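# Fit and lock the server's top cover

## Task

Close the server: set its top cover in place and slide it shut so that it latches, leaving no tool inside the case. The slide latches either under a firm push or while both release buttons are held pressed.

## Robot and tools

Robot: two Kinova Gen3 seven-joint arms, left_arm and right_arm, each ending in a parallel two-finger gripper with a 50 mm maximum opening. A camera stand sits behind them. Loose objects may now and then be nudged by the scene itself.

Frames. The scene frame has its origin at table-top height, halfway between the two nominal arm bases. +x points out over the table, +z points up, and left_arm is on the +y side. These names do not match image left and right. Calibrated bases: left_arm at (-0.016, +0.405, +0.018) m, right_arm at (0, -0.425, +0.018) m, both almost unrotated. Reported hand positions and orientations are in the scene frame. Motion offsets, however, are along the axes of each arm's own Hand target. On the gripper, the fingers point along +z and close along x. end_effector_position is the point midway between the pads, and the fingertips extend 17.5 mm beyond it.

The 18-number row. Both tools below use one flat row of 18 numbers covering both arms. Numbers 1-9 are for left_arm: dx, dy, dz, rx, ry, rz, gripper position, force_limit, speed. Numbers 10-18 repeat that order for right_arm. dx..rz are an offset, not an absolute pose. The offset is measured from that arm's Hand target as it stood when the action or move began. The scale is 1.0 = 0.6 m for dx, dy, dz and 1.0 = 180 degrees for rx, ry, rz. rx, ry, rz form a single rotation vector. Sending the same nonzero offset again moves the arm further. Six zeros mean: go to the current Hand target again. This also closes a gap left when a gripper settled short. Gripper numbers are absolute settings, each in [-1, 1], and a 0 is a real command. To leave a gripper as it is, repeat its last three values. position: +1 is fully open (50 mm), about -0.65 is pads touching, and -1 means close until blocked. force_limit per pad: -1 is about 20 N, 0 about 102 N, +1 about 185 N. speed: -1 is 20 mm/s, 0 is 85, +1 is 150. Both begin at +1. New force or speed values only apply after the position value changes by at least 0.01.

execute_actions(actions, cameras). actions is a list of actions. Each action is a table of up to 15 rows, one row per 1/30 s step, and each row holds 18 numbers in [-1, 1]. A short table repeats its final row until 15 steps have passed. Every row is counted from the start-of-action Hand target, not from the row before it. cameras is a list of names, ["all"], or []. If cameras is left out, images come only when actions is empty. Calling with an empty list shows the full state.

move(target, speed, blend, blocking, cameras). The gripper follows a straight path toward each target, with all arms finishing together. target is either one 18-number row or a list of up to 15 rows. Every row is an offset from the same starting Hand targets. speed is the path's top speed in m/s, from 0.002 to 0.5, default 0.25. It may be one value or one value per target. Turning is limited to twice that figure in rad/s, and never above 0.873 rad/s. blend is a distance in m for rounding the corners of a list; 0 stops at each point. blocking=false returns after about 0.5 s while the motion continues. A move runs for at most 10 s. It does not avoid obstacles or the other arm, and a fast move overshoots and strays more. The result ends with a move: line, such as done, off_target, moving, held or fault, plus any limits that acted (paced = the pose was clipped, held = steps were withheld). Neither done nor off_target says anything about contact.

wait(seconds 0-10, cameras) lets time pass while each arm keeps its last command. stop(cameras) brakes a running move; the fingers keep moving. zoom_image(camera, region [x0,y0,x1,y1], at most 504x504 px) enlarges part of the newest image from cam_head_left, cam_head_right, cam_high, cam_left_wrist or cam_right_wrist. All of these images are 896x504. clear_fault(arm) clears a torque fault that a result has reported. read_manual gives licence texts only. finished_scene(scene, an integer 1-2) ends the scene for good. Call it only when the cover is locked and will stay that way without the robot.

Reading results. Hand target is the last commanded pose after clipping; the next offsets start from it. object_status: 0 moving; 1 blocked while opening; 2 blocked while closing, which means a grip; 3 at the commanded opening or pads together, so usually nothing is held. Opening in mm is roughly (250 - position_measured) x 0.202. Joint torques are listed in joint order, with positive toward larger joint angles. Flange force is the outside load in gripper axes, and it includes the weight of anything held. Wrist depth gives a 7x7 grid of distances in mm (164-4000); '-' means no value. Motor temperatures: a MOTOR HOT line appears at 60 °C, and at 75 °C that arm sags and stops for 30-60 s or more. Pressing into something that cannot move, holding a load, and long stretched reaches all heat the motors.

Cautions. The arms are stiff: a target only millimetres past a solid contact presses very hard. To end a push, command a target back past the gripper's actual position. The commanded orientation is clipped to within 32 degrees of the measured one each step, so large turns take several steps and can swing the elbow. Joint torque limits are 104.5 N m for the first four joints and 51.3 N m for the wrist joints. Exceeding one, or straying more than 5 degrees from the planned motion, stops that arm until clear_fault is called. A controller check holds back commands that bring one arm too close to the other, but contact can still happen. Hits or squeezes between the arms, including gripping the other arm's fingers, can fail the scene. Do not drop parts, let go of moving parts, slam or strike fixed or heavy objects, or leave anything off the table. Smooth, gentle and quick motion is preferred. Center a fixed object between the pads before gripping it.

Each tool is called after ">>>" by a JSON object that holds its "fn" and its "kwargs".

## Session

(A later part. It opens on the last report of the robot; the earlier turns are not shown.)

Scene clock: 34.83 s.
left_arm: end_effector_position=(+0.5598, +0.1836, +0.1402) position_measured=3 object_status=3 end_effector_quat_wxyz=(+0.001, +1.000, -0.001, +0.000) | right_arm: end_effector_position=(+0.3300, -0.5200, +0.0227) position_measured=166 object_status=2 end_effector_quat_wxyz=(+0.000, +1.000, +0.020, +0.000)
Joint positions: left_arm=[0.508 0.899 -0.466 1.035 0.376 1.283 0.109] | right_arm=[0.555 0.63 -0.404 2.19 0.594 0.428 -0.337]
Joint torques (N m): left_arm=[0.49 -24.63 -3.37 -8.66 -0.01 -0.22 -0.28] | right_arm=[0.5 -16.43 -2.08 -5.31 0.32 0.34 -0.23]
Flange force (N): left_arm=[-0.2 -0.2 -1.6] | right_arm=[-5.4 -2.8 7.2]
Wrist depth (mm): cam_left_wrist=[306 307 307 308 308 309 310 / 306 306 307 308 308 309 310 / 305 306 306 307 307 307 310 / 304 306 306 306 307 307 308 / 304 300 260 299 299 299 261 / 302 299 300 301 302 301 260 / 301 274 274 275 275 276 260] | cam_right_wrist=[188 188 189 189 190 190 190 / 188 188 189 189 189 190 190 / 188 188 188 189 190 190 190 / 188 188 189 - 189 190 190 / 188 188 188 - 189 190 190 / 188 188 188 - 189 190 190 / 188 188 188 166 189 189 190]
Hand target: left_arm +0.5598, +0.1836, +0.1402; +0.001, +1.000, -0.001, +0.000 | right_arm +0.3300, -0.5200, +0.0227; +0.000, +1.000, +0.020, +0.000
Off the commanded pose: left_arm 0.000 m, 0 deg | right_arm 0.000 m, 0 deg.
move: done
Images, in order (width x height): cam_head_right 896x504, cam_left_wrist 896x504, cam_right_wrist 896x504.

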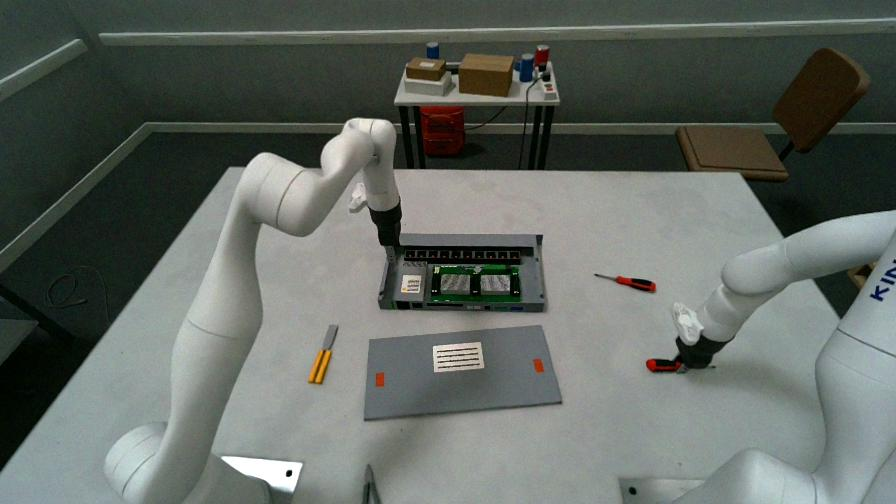

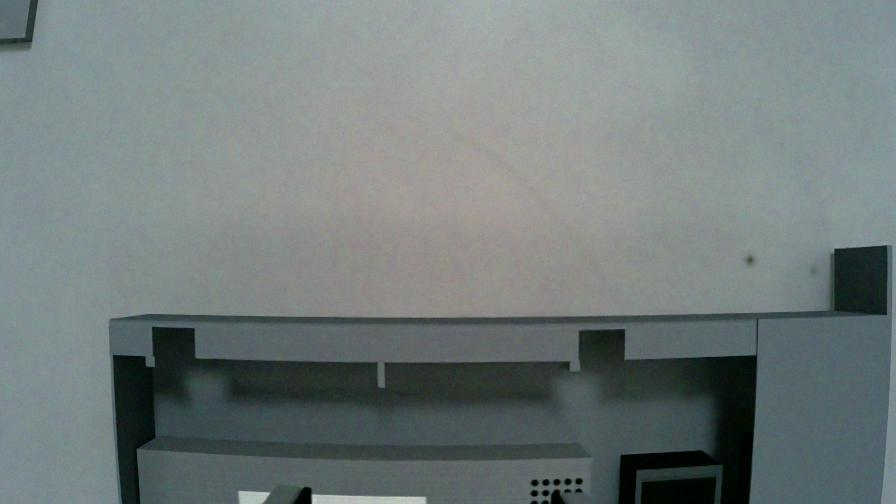

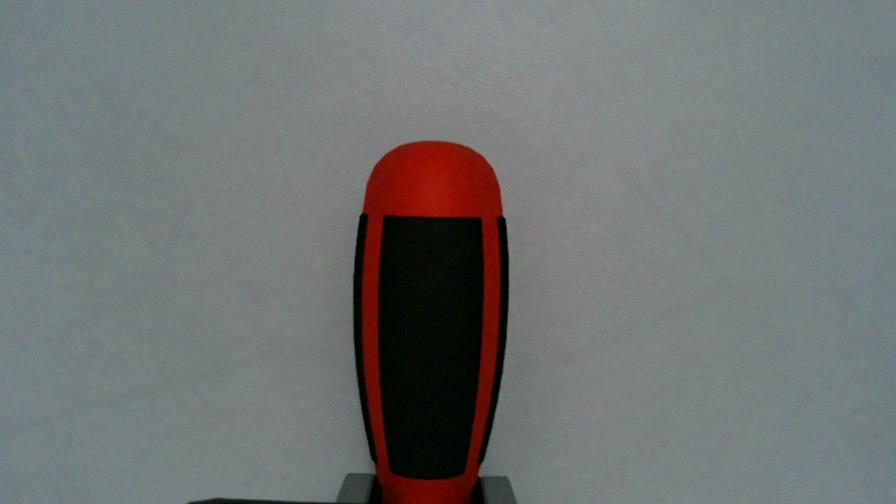

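>>> {"fn": "move", "kwargs": {"target": [[0, 0, 0, 0, 0, 0, 1, 1, 1, 0, 0, 0, 0, 0, 0, 0.208, -0.6, -0.9], [0, 0, 0, 0, 0, 0, 1, 1, 1, 0, 0, -0.2, 0, 0, 0, 0.208, -0.6, -0.9], [-0.65, 0.14, 0.1283, -0.2303, 0.2303, -0.4606, 1, 1, 1, 0.493, -0.6806, -0.1455, 0, 0, 0.00907, 0.208, -0.6, -0.9]], "speed": [0.1, 0.2, 0.3], "blend": [0, 0.03, 0], "cameras": ["all"]}}

Scene clock: 46.17 s.
left_arm: end_effector_position=(+0.1697, +0.1001, +0.0632) position_measured=3 object_status=3 end_effector_quat_wxyz=(+0.317, +0.633, +0.632, +0.316) | right_arm: end_effector_position=(+0.6091, -0.1000, +0.1099) position_measured=121 object_status=3 end_effector_quat_wxyz=(+0.000, +1.000, +0.006, +0.000)
Joint positions: left_arm=[1.593 0.88 0.183 2.305 1.694 -1.062 1.636] | right_arm=[-0.355 1.147 -0.502 0.58 0.457 1.477 -0.659]
Joint torques (N m): left_arm=[0.5 -15.24 -1.46 0.69 0.16 -2.88 -0.3] | right_arm=[0.4 -29.84 -2.53 -10.59 0.32 0.23 -0.21]
Flange force (N): left_arm=[0.8 1.5 -0.8] | right_arm=[-11.7 5.8 5.4]
Wrist depth (mm): cam_left_wrist=[- - - - - - - / - - - - - - - / 174 170 173 173 173 172 171 / 189 194 188 192 187 187 191 / 219 212 211 211 210 209 205 / 226 226 217 215 214 213 212 / 256 245 243 242 232 250 275] | cam_right_wrist=[266 246 267 267 245 230 230 / 266 245 267 267 245 229 230 / 265 248 267 266 245 229 230 / 265 248 266 267 245 229 230 / 265 246 266 267 245 229 230 / 265 246 266 249 245 229 230 / 264 245 266 248 245 229 230]
Hand target: left_arm +0.1697, +0.1001, +0.0632; +0.317, +0.633, +0.632, +0.316 | right_arm +0.6091, -0.1000, +0.1098; +0.000, +1.000, +0.006, +0.000
Off the commanded pose: left_arm 0.000 m, 0 deg | right_arm 0.000 m, 0 deg.
move: done

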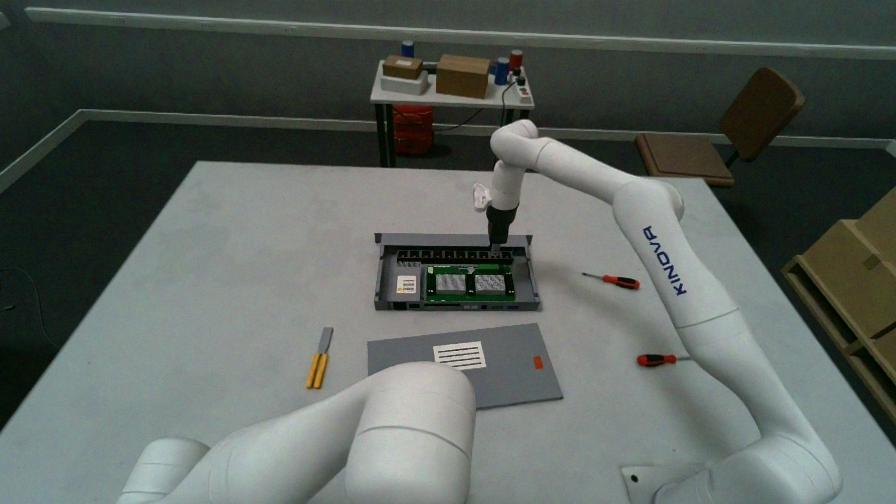

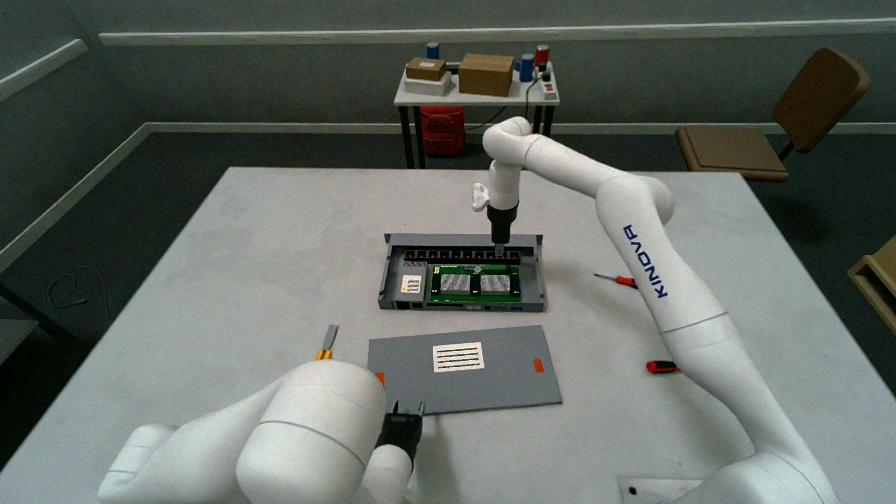

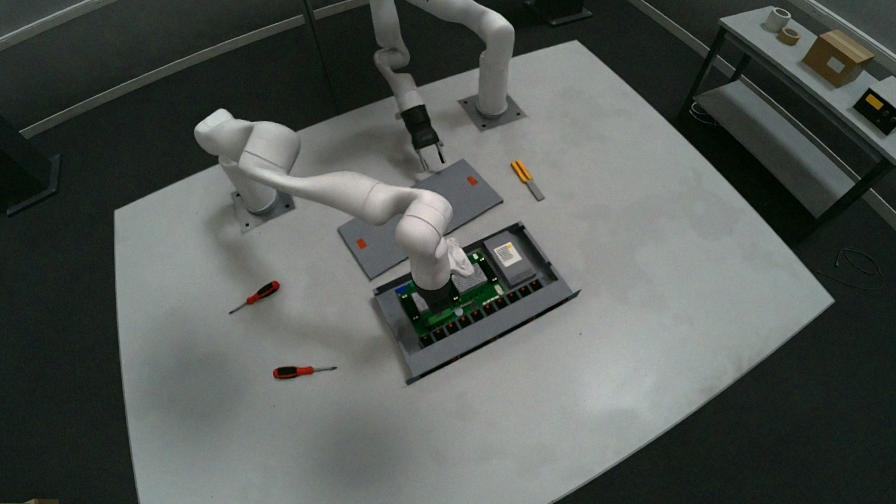

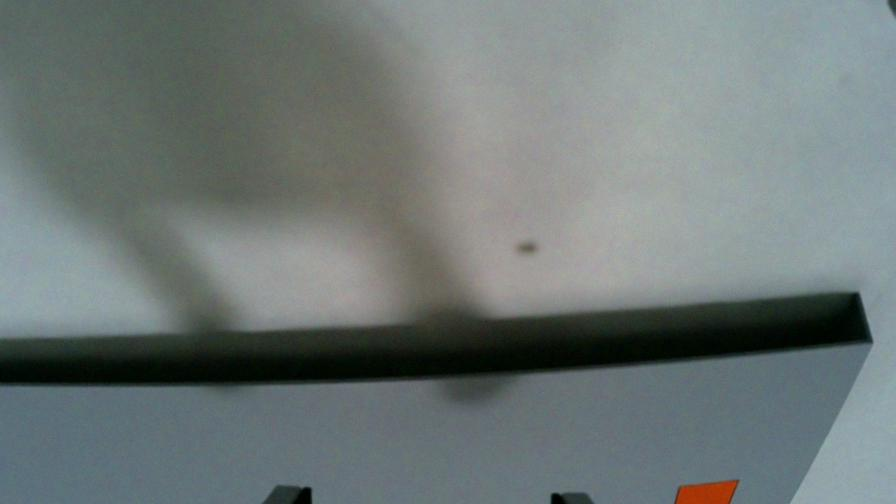

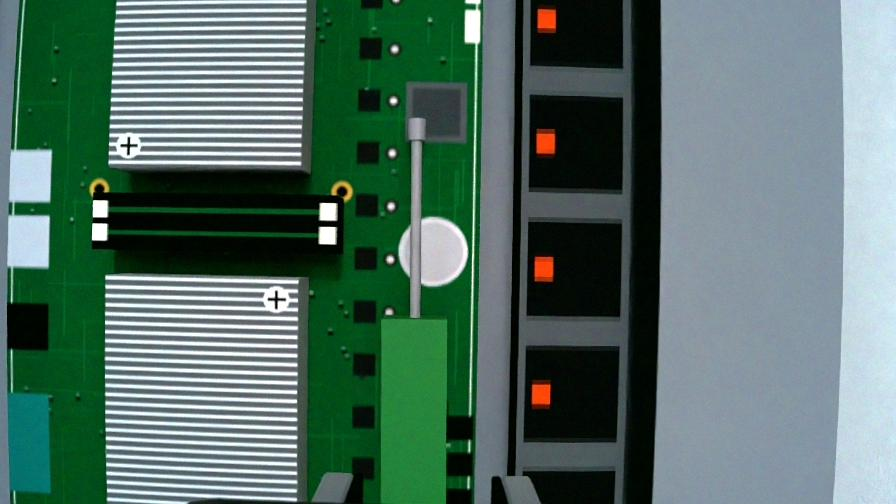

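>>> {"fn": "zoom_image", "kwargs": {"camera": "cam_left_wrist", "region": [640, 270, 896, 400]}}

>>> {"fn": "zoom_image", "kwargs": {"camera": "cam_left_wrist", "region": [300, 290, 560, 420]}}

>>> {"fn": "zoom_image", "kwargs": {"camera": "cam_right_wrist", "region": [290, 380, 560, 504]}}

>>> {"fn": "zoom_image", "kwargs": {"camera": "cam_right_wrist", "region": [340, 70, 540, 340]}}

Scaled by 1.969 from the camera's 896x504 image, which has a finer 1280x720 frame.

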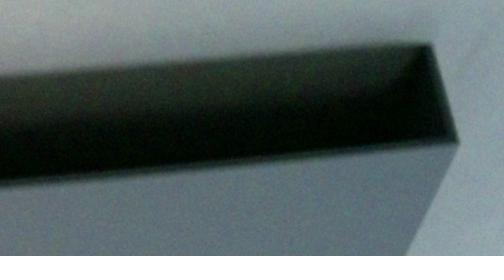

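Scaled by 1.938 from the camera's 896x504 image, which has a finer 1280x720 frame.

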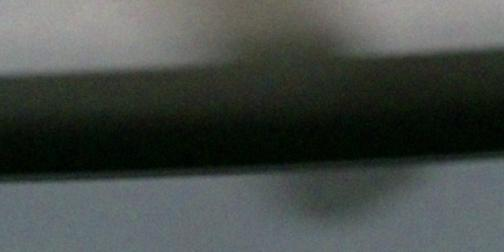

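Scaled by 1.867 from the camera's 896x504 image, which has a finer 1280x720 frame.

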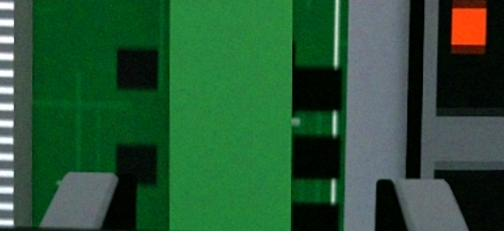

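Scaled by 1.867 from the camera's 896x504 image, which has a finer 1280x720 frame.

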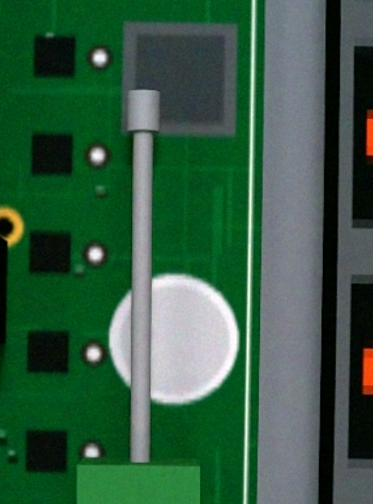

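>>> {"fn": "zoom_image", "kwargs": {"camera": "cam_right_wrist", "region": [640, 0, 896, 504]}}

>>> {"fn": "zoom_image", "kwargs": {"camera": "cam_left_wrist", "region": [0, 300, 300, 504]}}

Scaled by 1.000.

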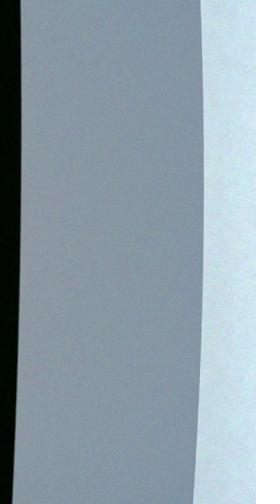

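Scaled by 1.680 from the camera's 896x504 image, which has a finer 1280x720 frame.

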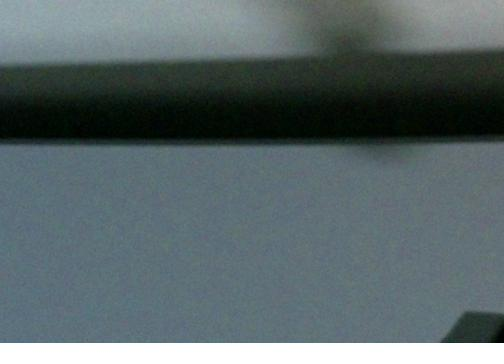

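>>> {"fn": "move", "kwargs": {"target": [[-0.217, -0.0537, -0.1043, -0.0937, 0.1636, 0.469, 1, 1, 1, -0.0065, 0.0017, 0.07, 0, 0, -0.0071, 0.274, -0.6, -0.3], [-0.2118, -0.0655, -0.0117, -0.0937, 0.1636, 0.469, 1, 1, 1, -0.0065, 0.0017, 0.134, 0, 0, -0.0071, 0.274, -0.6, -0.3], [-0.2118, -0.0655, -0.0117, -0.0937, 0.1636, 0.469, 1, 1, 1, -0.0065, 0.0017, 0.134, 0, 0, -0.0071, -1, -0.6, -0.6]], "speed": [0.35, 0.08, 0.05], "blend": [0.01, 0, 0], "cameras": ["cam_right_wrist", "cam_left_wrist", "cam_high", "cam_head_left"]}}

Scene clock: 68.37 s.
left_arm: end_effector_position=(+0.1403, -0.0269, +0.0361) position_measured=3 object_status=3 end_effector_quat_wxyz=(-0.049, +0.747, +0.056, +0.661) | right_arm: end_effector_position=(+0.6052, -0.1010, +0.0295) position_measured=164 object_status=2 end_effector_quat_wxyz=(+0.000, +1.000, +0.017, +0.000)
Joint positions: left_arm=[1.692 1.418 0.246 1.45 1.856 -1.763 -0.19] | right_arm=[-0.334 1.211 -0.496 0.711 0.482 1.298 -0.677]
Joint torques (N m): left_arm=[0.39 -21.69 -1.09 -1.5 -0.59 -3.33 -0.35] | right_arm=[0.33 -29.63 -2.95 -10.09 0.29 0.31 -0.2]
Flange force (N): left_arm=[2.6 -1.4 0.2] | right_arm=[-10.4 4.9 3.5]
Wrist depth (mm): cam_left_wrist=[- - 199 340 3113 3084 3028 / - - 201 353 3041 3041 2960 / - - 204 506 3041 2973 2895 / - - 207 392 2947 2934 2846 / - - 209 408 2921 2870 2786 / - - 211 487 2883 2846 2798 / - - 213 483 2883 2798 2751] | cam_right_wrist=[165 166 186 186 178 165 - / 166 166 186 186 187 165 - / 167 168 186 186 186 165 - / 185 168 186 186 187 165 - / 165 165 186 186 191 165 - / 165 166 186 168 190 164 - / 165 165 185 168 181 165 -]
Hand target: left_arm +0.1403, -0.0269, +0.0361; -0.049, +0.747, +0.056, +0.661 | right_arm +0.6052, -0.1010, +0.0295; +0.000, +1.000, +0.017, +0.000
Off the commanded pose: left_arm 0.000 m, 0 deg | right_arm 0.000 m, 0 deg.
move: done
Images, in order (width x height): cam_head_left 896x504, cam_high 896x504, cam_left_wrist 896x504, cam_right_wrist 896x504.

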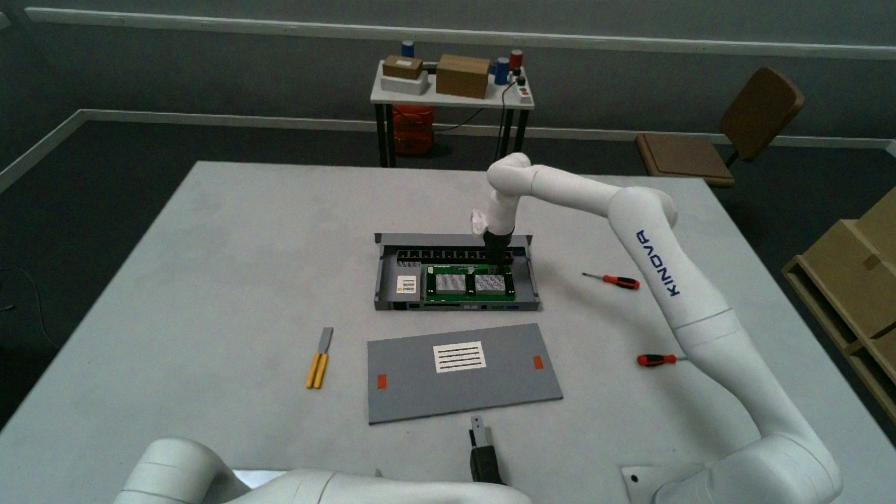

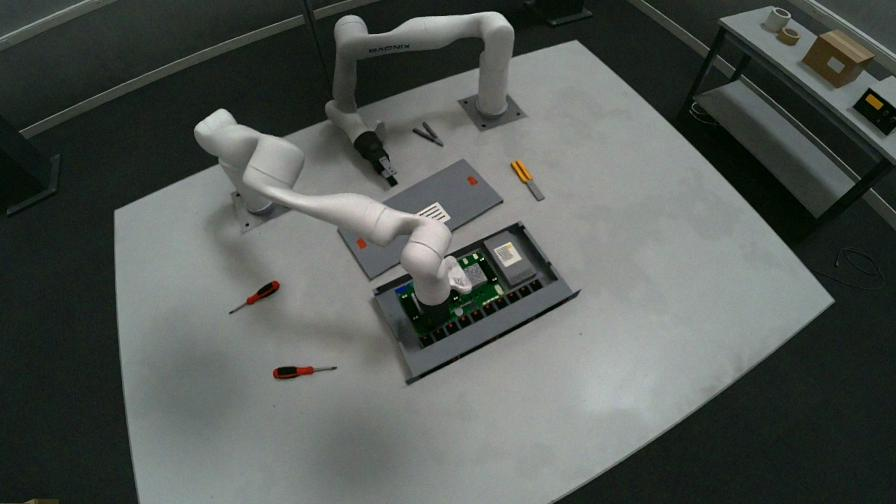

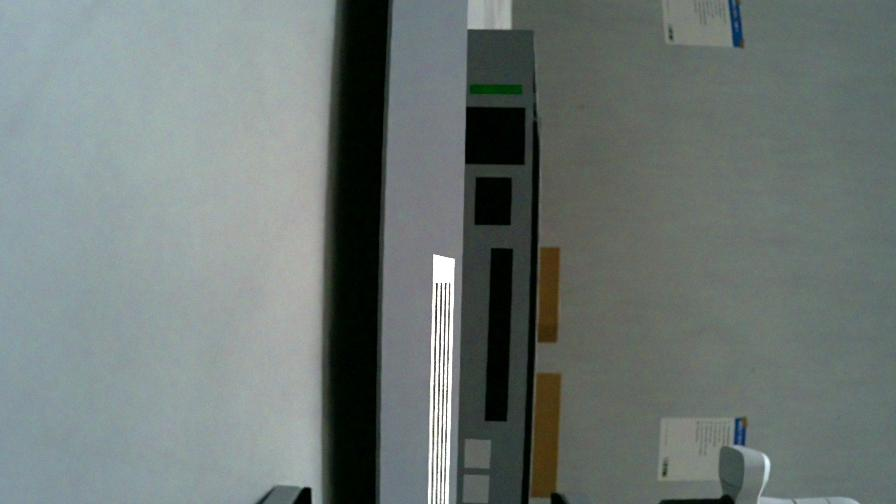

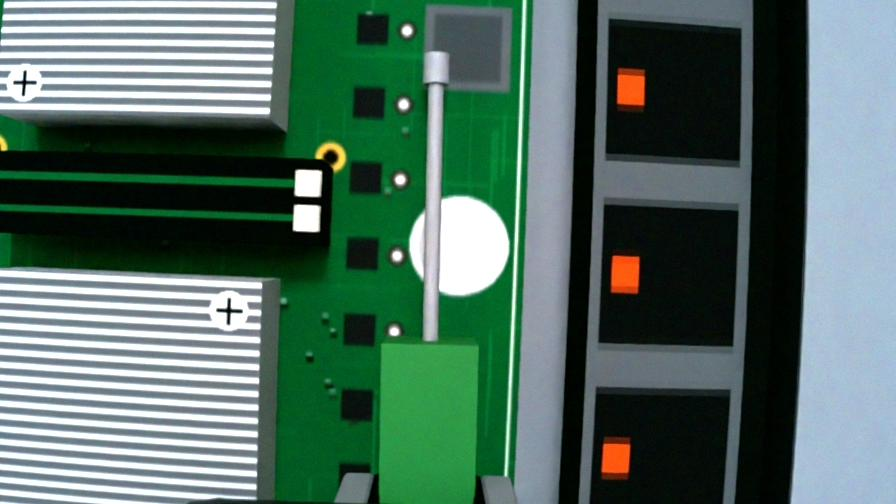

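>>> {"fn": "zoom_image", "kwargs": {"camera": "cam_left_wrist", "region": [240, 340, 600, 504]}}

>>> {"fn": "zoom_image", "kwargs": {"camera": "cam_left_wrist", "region": [300, 0, 560, 260]}}

>>> {"fn": "zoom_image", "kwargs": {"camera": "cam_high", "region": [320, 100, 480, 230]}}

>>> {"fn": "zoom_image", "kwargs": {"camera": "cam_head_left", "region": [420, 390, 540, 504]}}

Scaled by 1.400 from the camera's 896x504 image, which has a finer 1280x720 frame.

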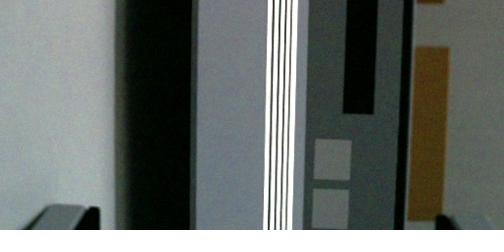

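Scaled by 1.938 from the camera's 896x504 image, which has a finer 1280x720 frame.

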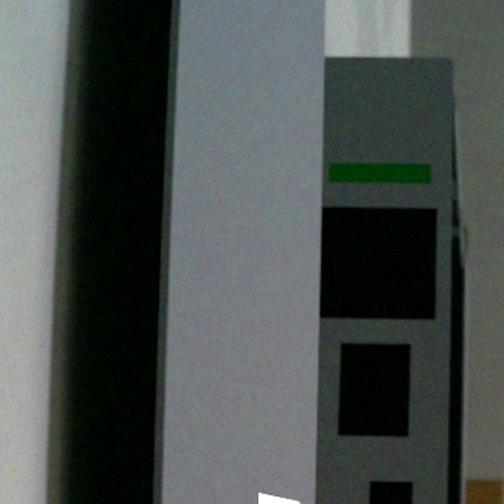

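Scaled by 3.150 from the camera's 896x504 image, which has a finer 1280x720 frame.

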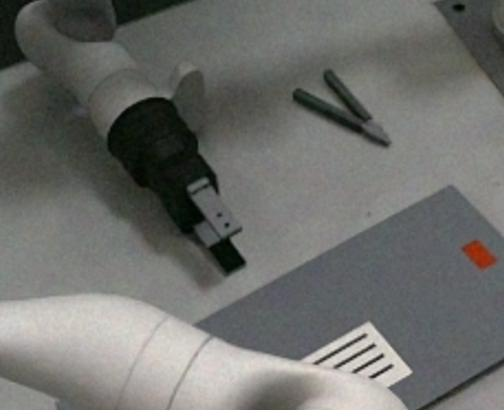

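Scaled by 4.200 from the camera's 896x504 image, which has a finer 1280x720 frame.

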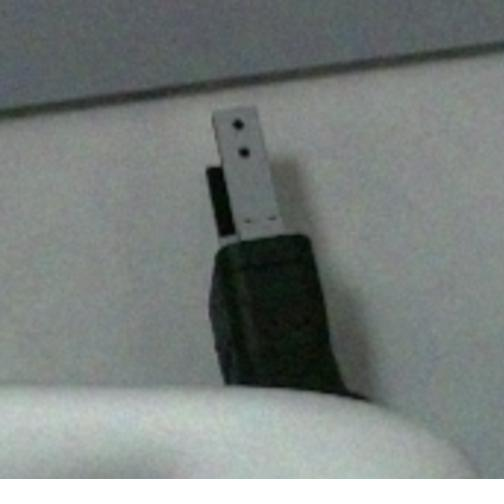

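>>> {"fn": "move", "kwargs": {"target": [[0.01012, 0, 0.06592, 0, 0, 0, 1, 1, 1, 0, 0, -0.2333, 0, 0, 0, -1, -0.6, -0.6], [0.01012, 0, 0.06592, 0, 0, 0, 1, 1, 1, -0.3328, 0.704, -0.2342, 0, 0, 0, -1, -0.6, -0.6], [0.01012, 0, 0.06592, 0, 0, 0, 1, 1, 1, -0.3328, 0.704, 0.0117, 0, 0, 0, -1, -0.6, -0.6], [0.01012, 0, 0.06592, 0, 0, 0, 1, 1, 1, -0.3328, 0.704, 0.0117, 0, 0, 0, 0.3, -0.6, -0.8], [0.01012, 0, 0.06592, 0, 0, 0, 1, 1, 1, -0.3328, 0.704, -0.2342, 0, 0, 0, 0.3, -0.6, -0.8]], "speed": [0.2, 0.3, 0.2, 0.1, 0.2], "blend": [0.03, 0.03, 0, 0, 0], "cameras": ["cam_left_wrist", "cam_right_wrist", "cam_head_left"]}}

Scene clock: 76.60 s.
left_arm: end_effector_position=(+0.1799, -0.0210, +0.0373) position_measured=3 object_status=3 end_effector_quat_wxyz=(-0.049, +0.747, +0.056, +0.661) | right_arm: end_effector_position=(+0.4201, -0.5300, +0.1701) position_measured=107 object_status=3 end_effector_quat_wxyz=(+0.000, +1.000, +0.017, +0.000)
Joint positions: left_arm=[1.631 1.4 0.216 1.517 1.809 -1.71 -0.167] | right_arm=[0.642 0.491 -0.583 1.743 0.314 1.002 -0.072]
Joint torques (N m): left_arm=[0.49 -21.61 -1.54 -1.26 -0.55 -3.56 -0.37] | right_arm=[0.35 -17.49 -2.8 -9.72 0.3 0.25 -0.22]
Flange force (N): left_arm=[2.1 -1.4 0.3] | right_arm=[-4.3 -1.2 5.8]
Wrist depth (mm): cam_left_wrist=[- - 205 479 3128 3014 3000 / - - 207 378 2947 2960 2908 / - - 210 467 2883 2934 2821 / - - 212 463 2934 2947 2833 / - - 184 457 2821 2774 2833 / - - 183 452 2858 2809 2663 / - - 183 446 2798 2751 2717] | cam_right_wrist=[334 335 336 336 337 338 339 / 334 335 335 337 337 337 339 / 335 335 336 336 337 337 338 / 334 315 335 336 337 338 339 / 334 322 335 336 337 337 319 / 334 333 336 336 336 337 337 / 333 334 335 336 337 337 338]
Hand target: left_arm +0.1799, -0.0210, +0.0373; -0.049, +0.747, +0.056, +0.661 | right_arm +0.4201, -0.5300, +0.1702; +0.000, +1.000, +0.017, +0.000
Off the commanded pose: left_arm 0.000 m, 0 deg | right_arm 0.000 m, 0 deg.
move: done
Images, in order (width x height): cam_head_left 896x504, cam_left_wrist 896x504, cam_right_wrist 896x504.

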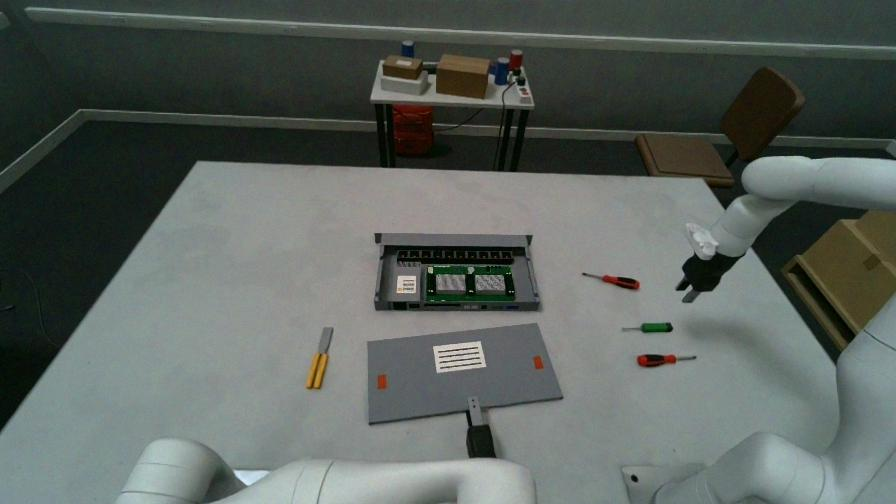

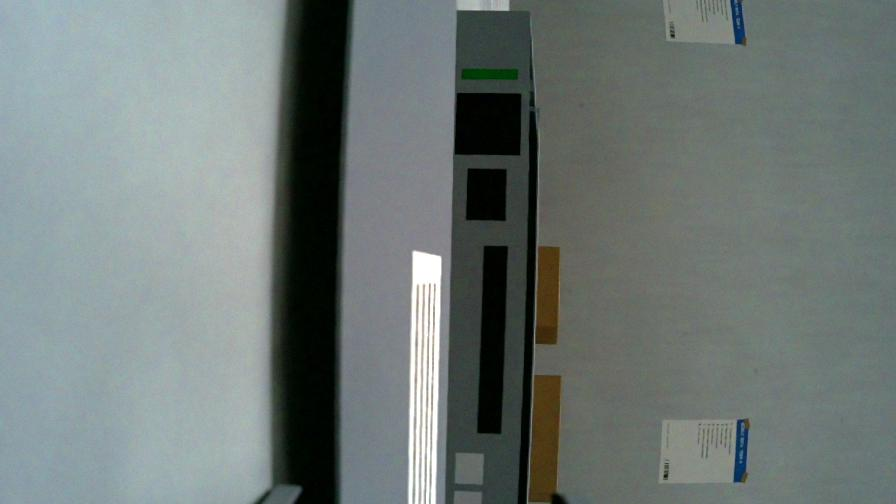

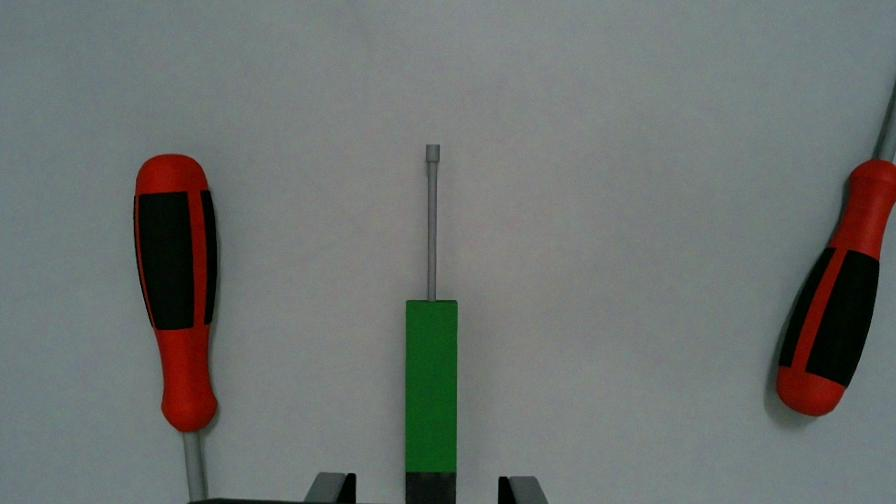

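>>> {"fn": "move", "kwargs": {"target": [0.00612, 0, 0.03619, 0, 0, 0, 1, 1, 1, 0, 0, 0, 0, 0, 0, 0.3, -0.6, -0.8], "speed": 0.05, "cameras": ["cam_left_wrist", "cam_high", "cam_head_left", "cam_head_right"]}}

>>> {"fn": "zoom_image", "kwargs": {"camera": "cam_high", "region": [360, 200, 600, 390]}}

>>> {"fn": "zoom_image", "kwargs": {"camera": "cam_left_wrist", "region": [200, 400, 600, 504]}}

>>> {"fn": "zoom_image", "kwargs": {"camera": "cam_head_left", "region": [420, 360, 540, 480]}}

Scene clock: 78.43 s.
left_arm: end_effector_position=(+0.2016, -0.0178, +0.0383) position_measured=3 object_status=3 end_effector_quat_wxyz=(-0.049, +0.747, +0.056, +0.661) | right_arm: end_effector_position=(+0.4201, -0.5300, +0.1702) position_measured=107 object_status=3 end_effector_quat_wxyz=(+0.000, +1.000, +0.017, +0.000)
Joint positions: left_arm=[1.598 1.391 0.198 1.55 1.781 -1.682 -0.156] | right_arm=[0.642 0.491 -0.583 1.743 0.314 1.002 -0.072]
Joint torques (N m): left_arm=[0.39 -21.54 -1.54 -1.18 -0.5 -3.56 -0.36] | right_arm=[0.34 -17.48 -2.77 -9.69 0.31 0.33 -0.21]
Flange force (N): left_arm=[1.9 -1.3 0.3] | right_arm=[-4.4 -1.2 5.9]
Wrist depth (mm): cam_left_wrist=[- - 179 455 3028 2987 2947 / - - 181 450 3028 3041 3014 / - - 182 444 2947 2833 2870 / - - 184 440 2921 2870 2774 / - - 186 433 2895 2846 2751 / - - 188 429 2786 2858 2729 / - - 190 426 2706 2706 2674] | cam_right_wrist=[334 335 336 337 337 339 340 / 334 335 336 336 337 337 339 / 335 335 336 336 338 338 339 / 334 316 336 336 338 338 338 / 334 322 335 336 337 337 321 / 334 334 335 335 336 337 338 / 333 334 335 335 337 338 338]
Hand target: left_arm +0.2016, -0.0178, +0.0383; -0.049, +0.747, +0.056, +0.661 | right_arm +0.4201, -0.5300, +0.1702; +0.000, +1.000, +0.017, +0.000
Off the commanded pose: left_arm 0.000 m, 0 deg | right_arm 0.000 m, 0 deg.
move: done
Images, in order (width x height): cam_head_left 896x504, cam_head_right 896x504, cam_high 896x504, cam_left_wrist 896x504.

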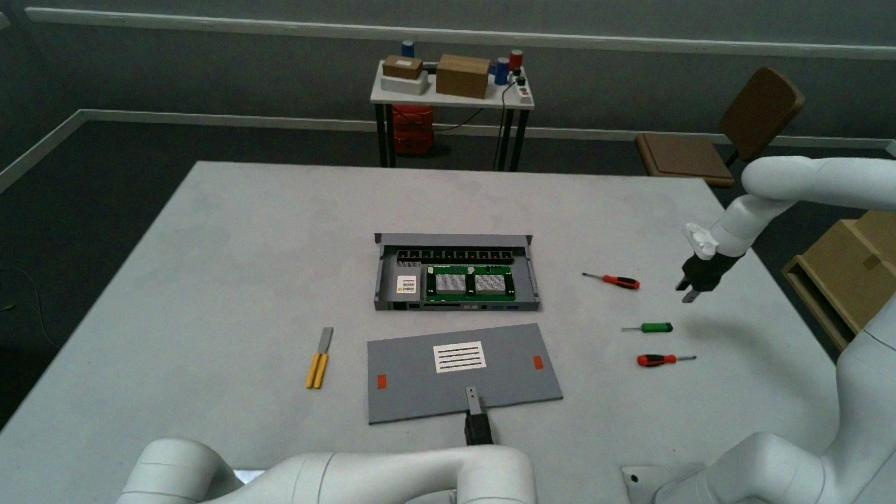

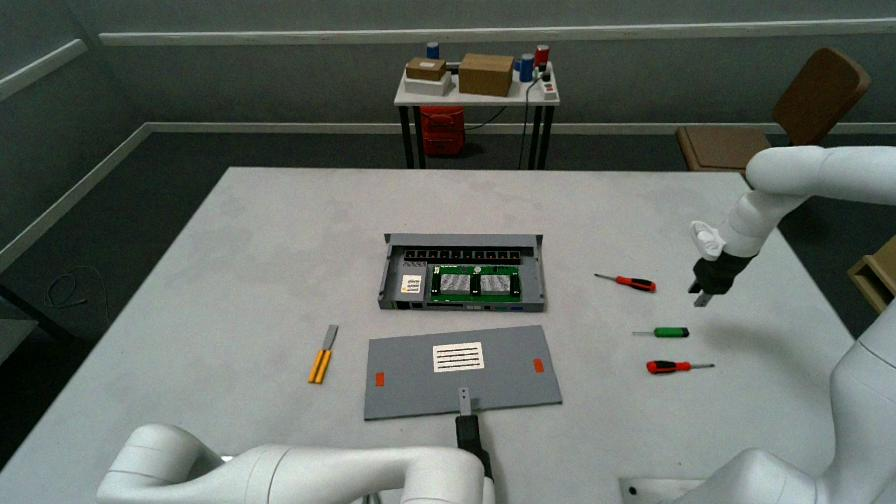

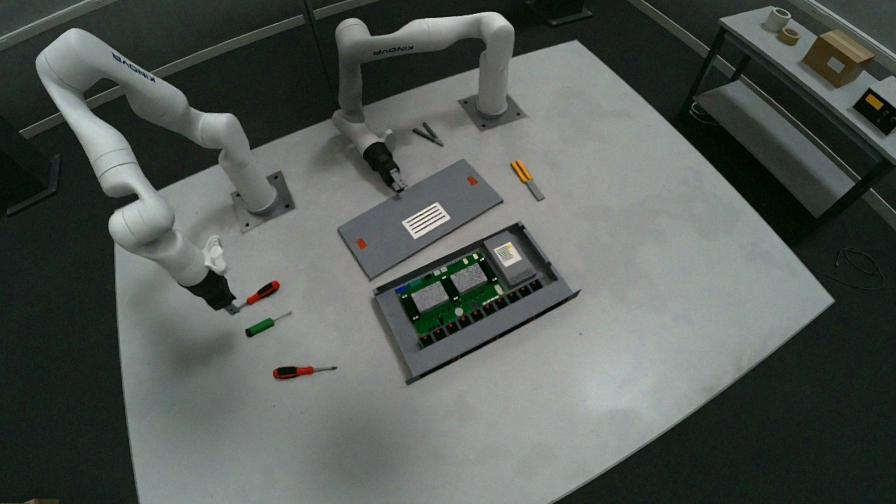

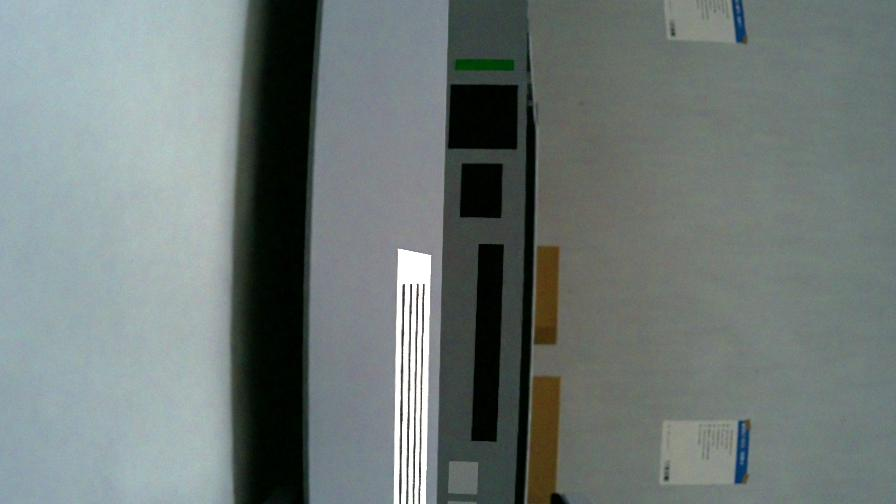

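Scaled by 2.100 from the camera's 896x504 image, which has a finer 1280x720 frame.

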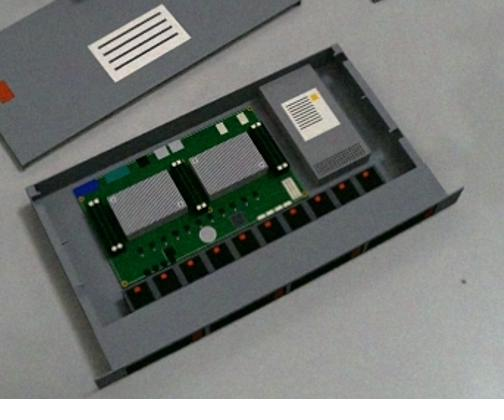

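Scaled by 1.260 from the camera's 896x504 image, which has a finer 1280x720 frame.

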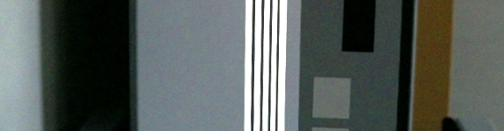

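Scaled by 4.200 from the camera's 896x504 image, which has a finer 1280x720 frame.

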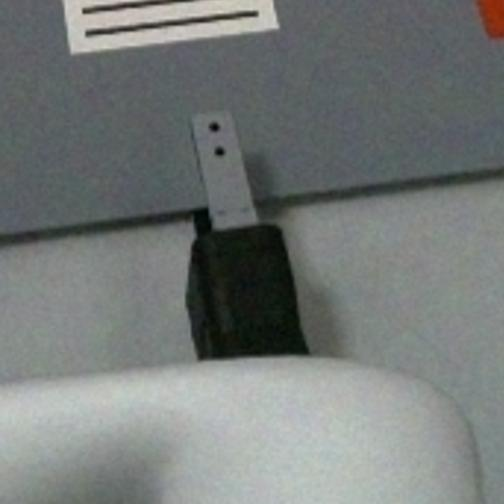

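>>> {"fn": "move", "kwargs": {"target": [0, 0, 0, 0, 0, 0, -1, 0.8, -1, 0, 0, 0, 0, 0, 0, 0.3, -0.6, -0.8], "speed": 0.05, "cameras": ["cam_left_wrist", "cam_high", "cam_head_left"]}}

>>> {"fn": "zoom_image", "kwargs": {"camera": "cam_head_left", "region": [350, 310, 600, 480]}}

Scene clock: 81.70 s.
left_arm: end_effector_position=(+0.2017, -0.0178, +0.0383) position_measured=251 object_status=3 end_effector_quat_wxyz=(-0.049, +0.747, +0.056, +0.661) | right_arm: end_effector_position=(+0.4201, -0.5300, +0.1702) position_measured=107 object_status=3 end_effector_quat_wxyz=(+0.000, +1.000, +0.017, +0.000)
Joint positions: left_arm=[1.598 1.39 0.198 1.55 1.781 -1.682 -0.156] | right_arm=[0.642 0.491 -0.583 1.743 0.314 1.002 -0.072]
Joint torques (N m): left_arm=[0.89 -22.2 -1.04 -1.32 -0.37 -3.33 -0.32] | right_arm=[0.35 -17.52 -2.8 -9.68 0.31 0.31 -0.23]
Flange force (N): left_arm=[0.8 -1.0 1.5] | right_arm=[-4.2 -1.1 5.9]
Wrist depth (mm): cam_left_wrist=[- - 212 458 3014 3070 2883 / - - 214 - 2960 2947 2908 / - - 217 - 2973 2921 2895 / - - 220 - 2947 2883 2786 / - - 223 - 2870 2763 2774 / - - 225 - 2798 2774 2763 / - - 228 426 2798 2684 2740] | cam_right_wrist=[335 334 337 336 337 338 339 / 334 334 336 336 337 339 338 / 335 335 335 336 337 337 338 / 334 315 336 336 337 337 338 / 334 323 335 335 337 337 321 / 334 334 336 336 337 337 337 / 334 334 336 336 337 338 338]
Hand target: left_arm +0.2016, -0.0178, +0.0383; -0.049, +0.747, +0.056, +0.661 | right_arm +0.4201, -0.5300, +0.1702; +0.000, +1.000, +0.017, +0.000
Off the commanded pose: left_arm 0.000 m, 0 deg | right_arm 0.000 m, 0 deg.
move: done
Images, in order (width x height): cam_head_left 896x504, cam_high 896x504, cam_left_wrist 896x504.

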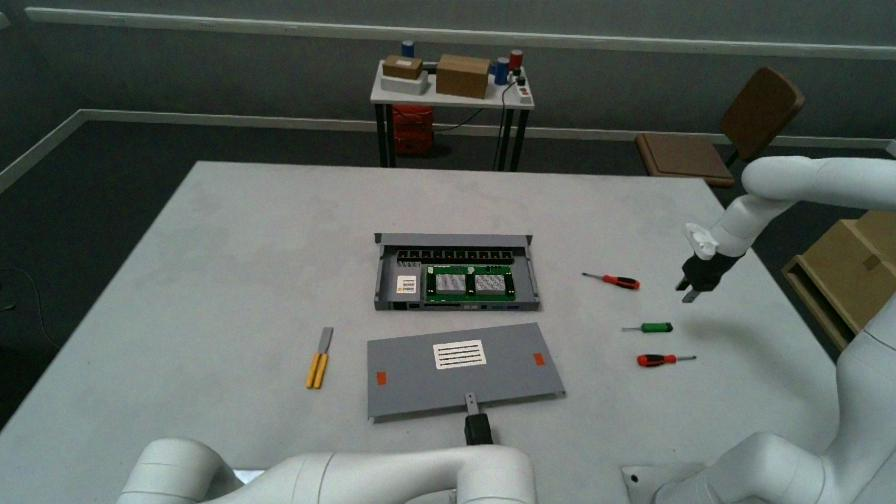

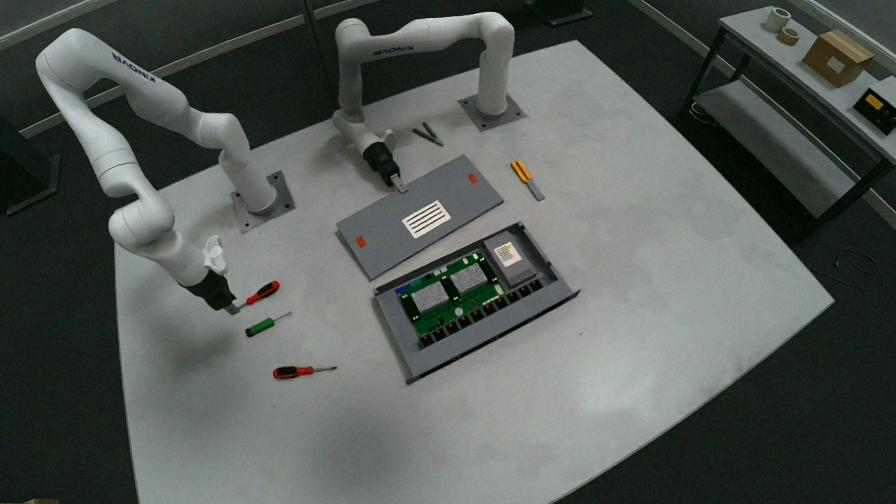

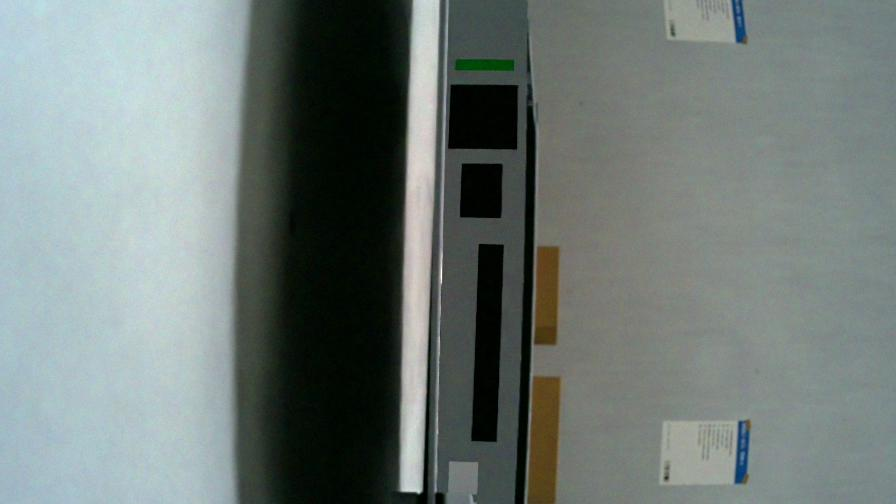

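Scaled by 2.016 from the camera's 896x504 image, which has a finer 1280x720 frame.

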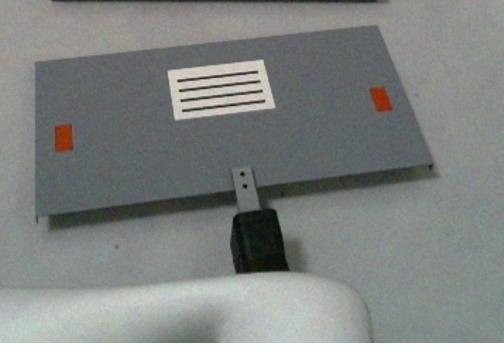

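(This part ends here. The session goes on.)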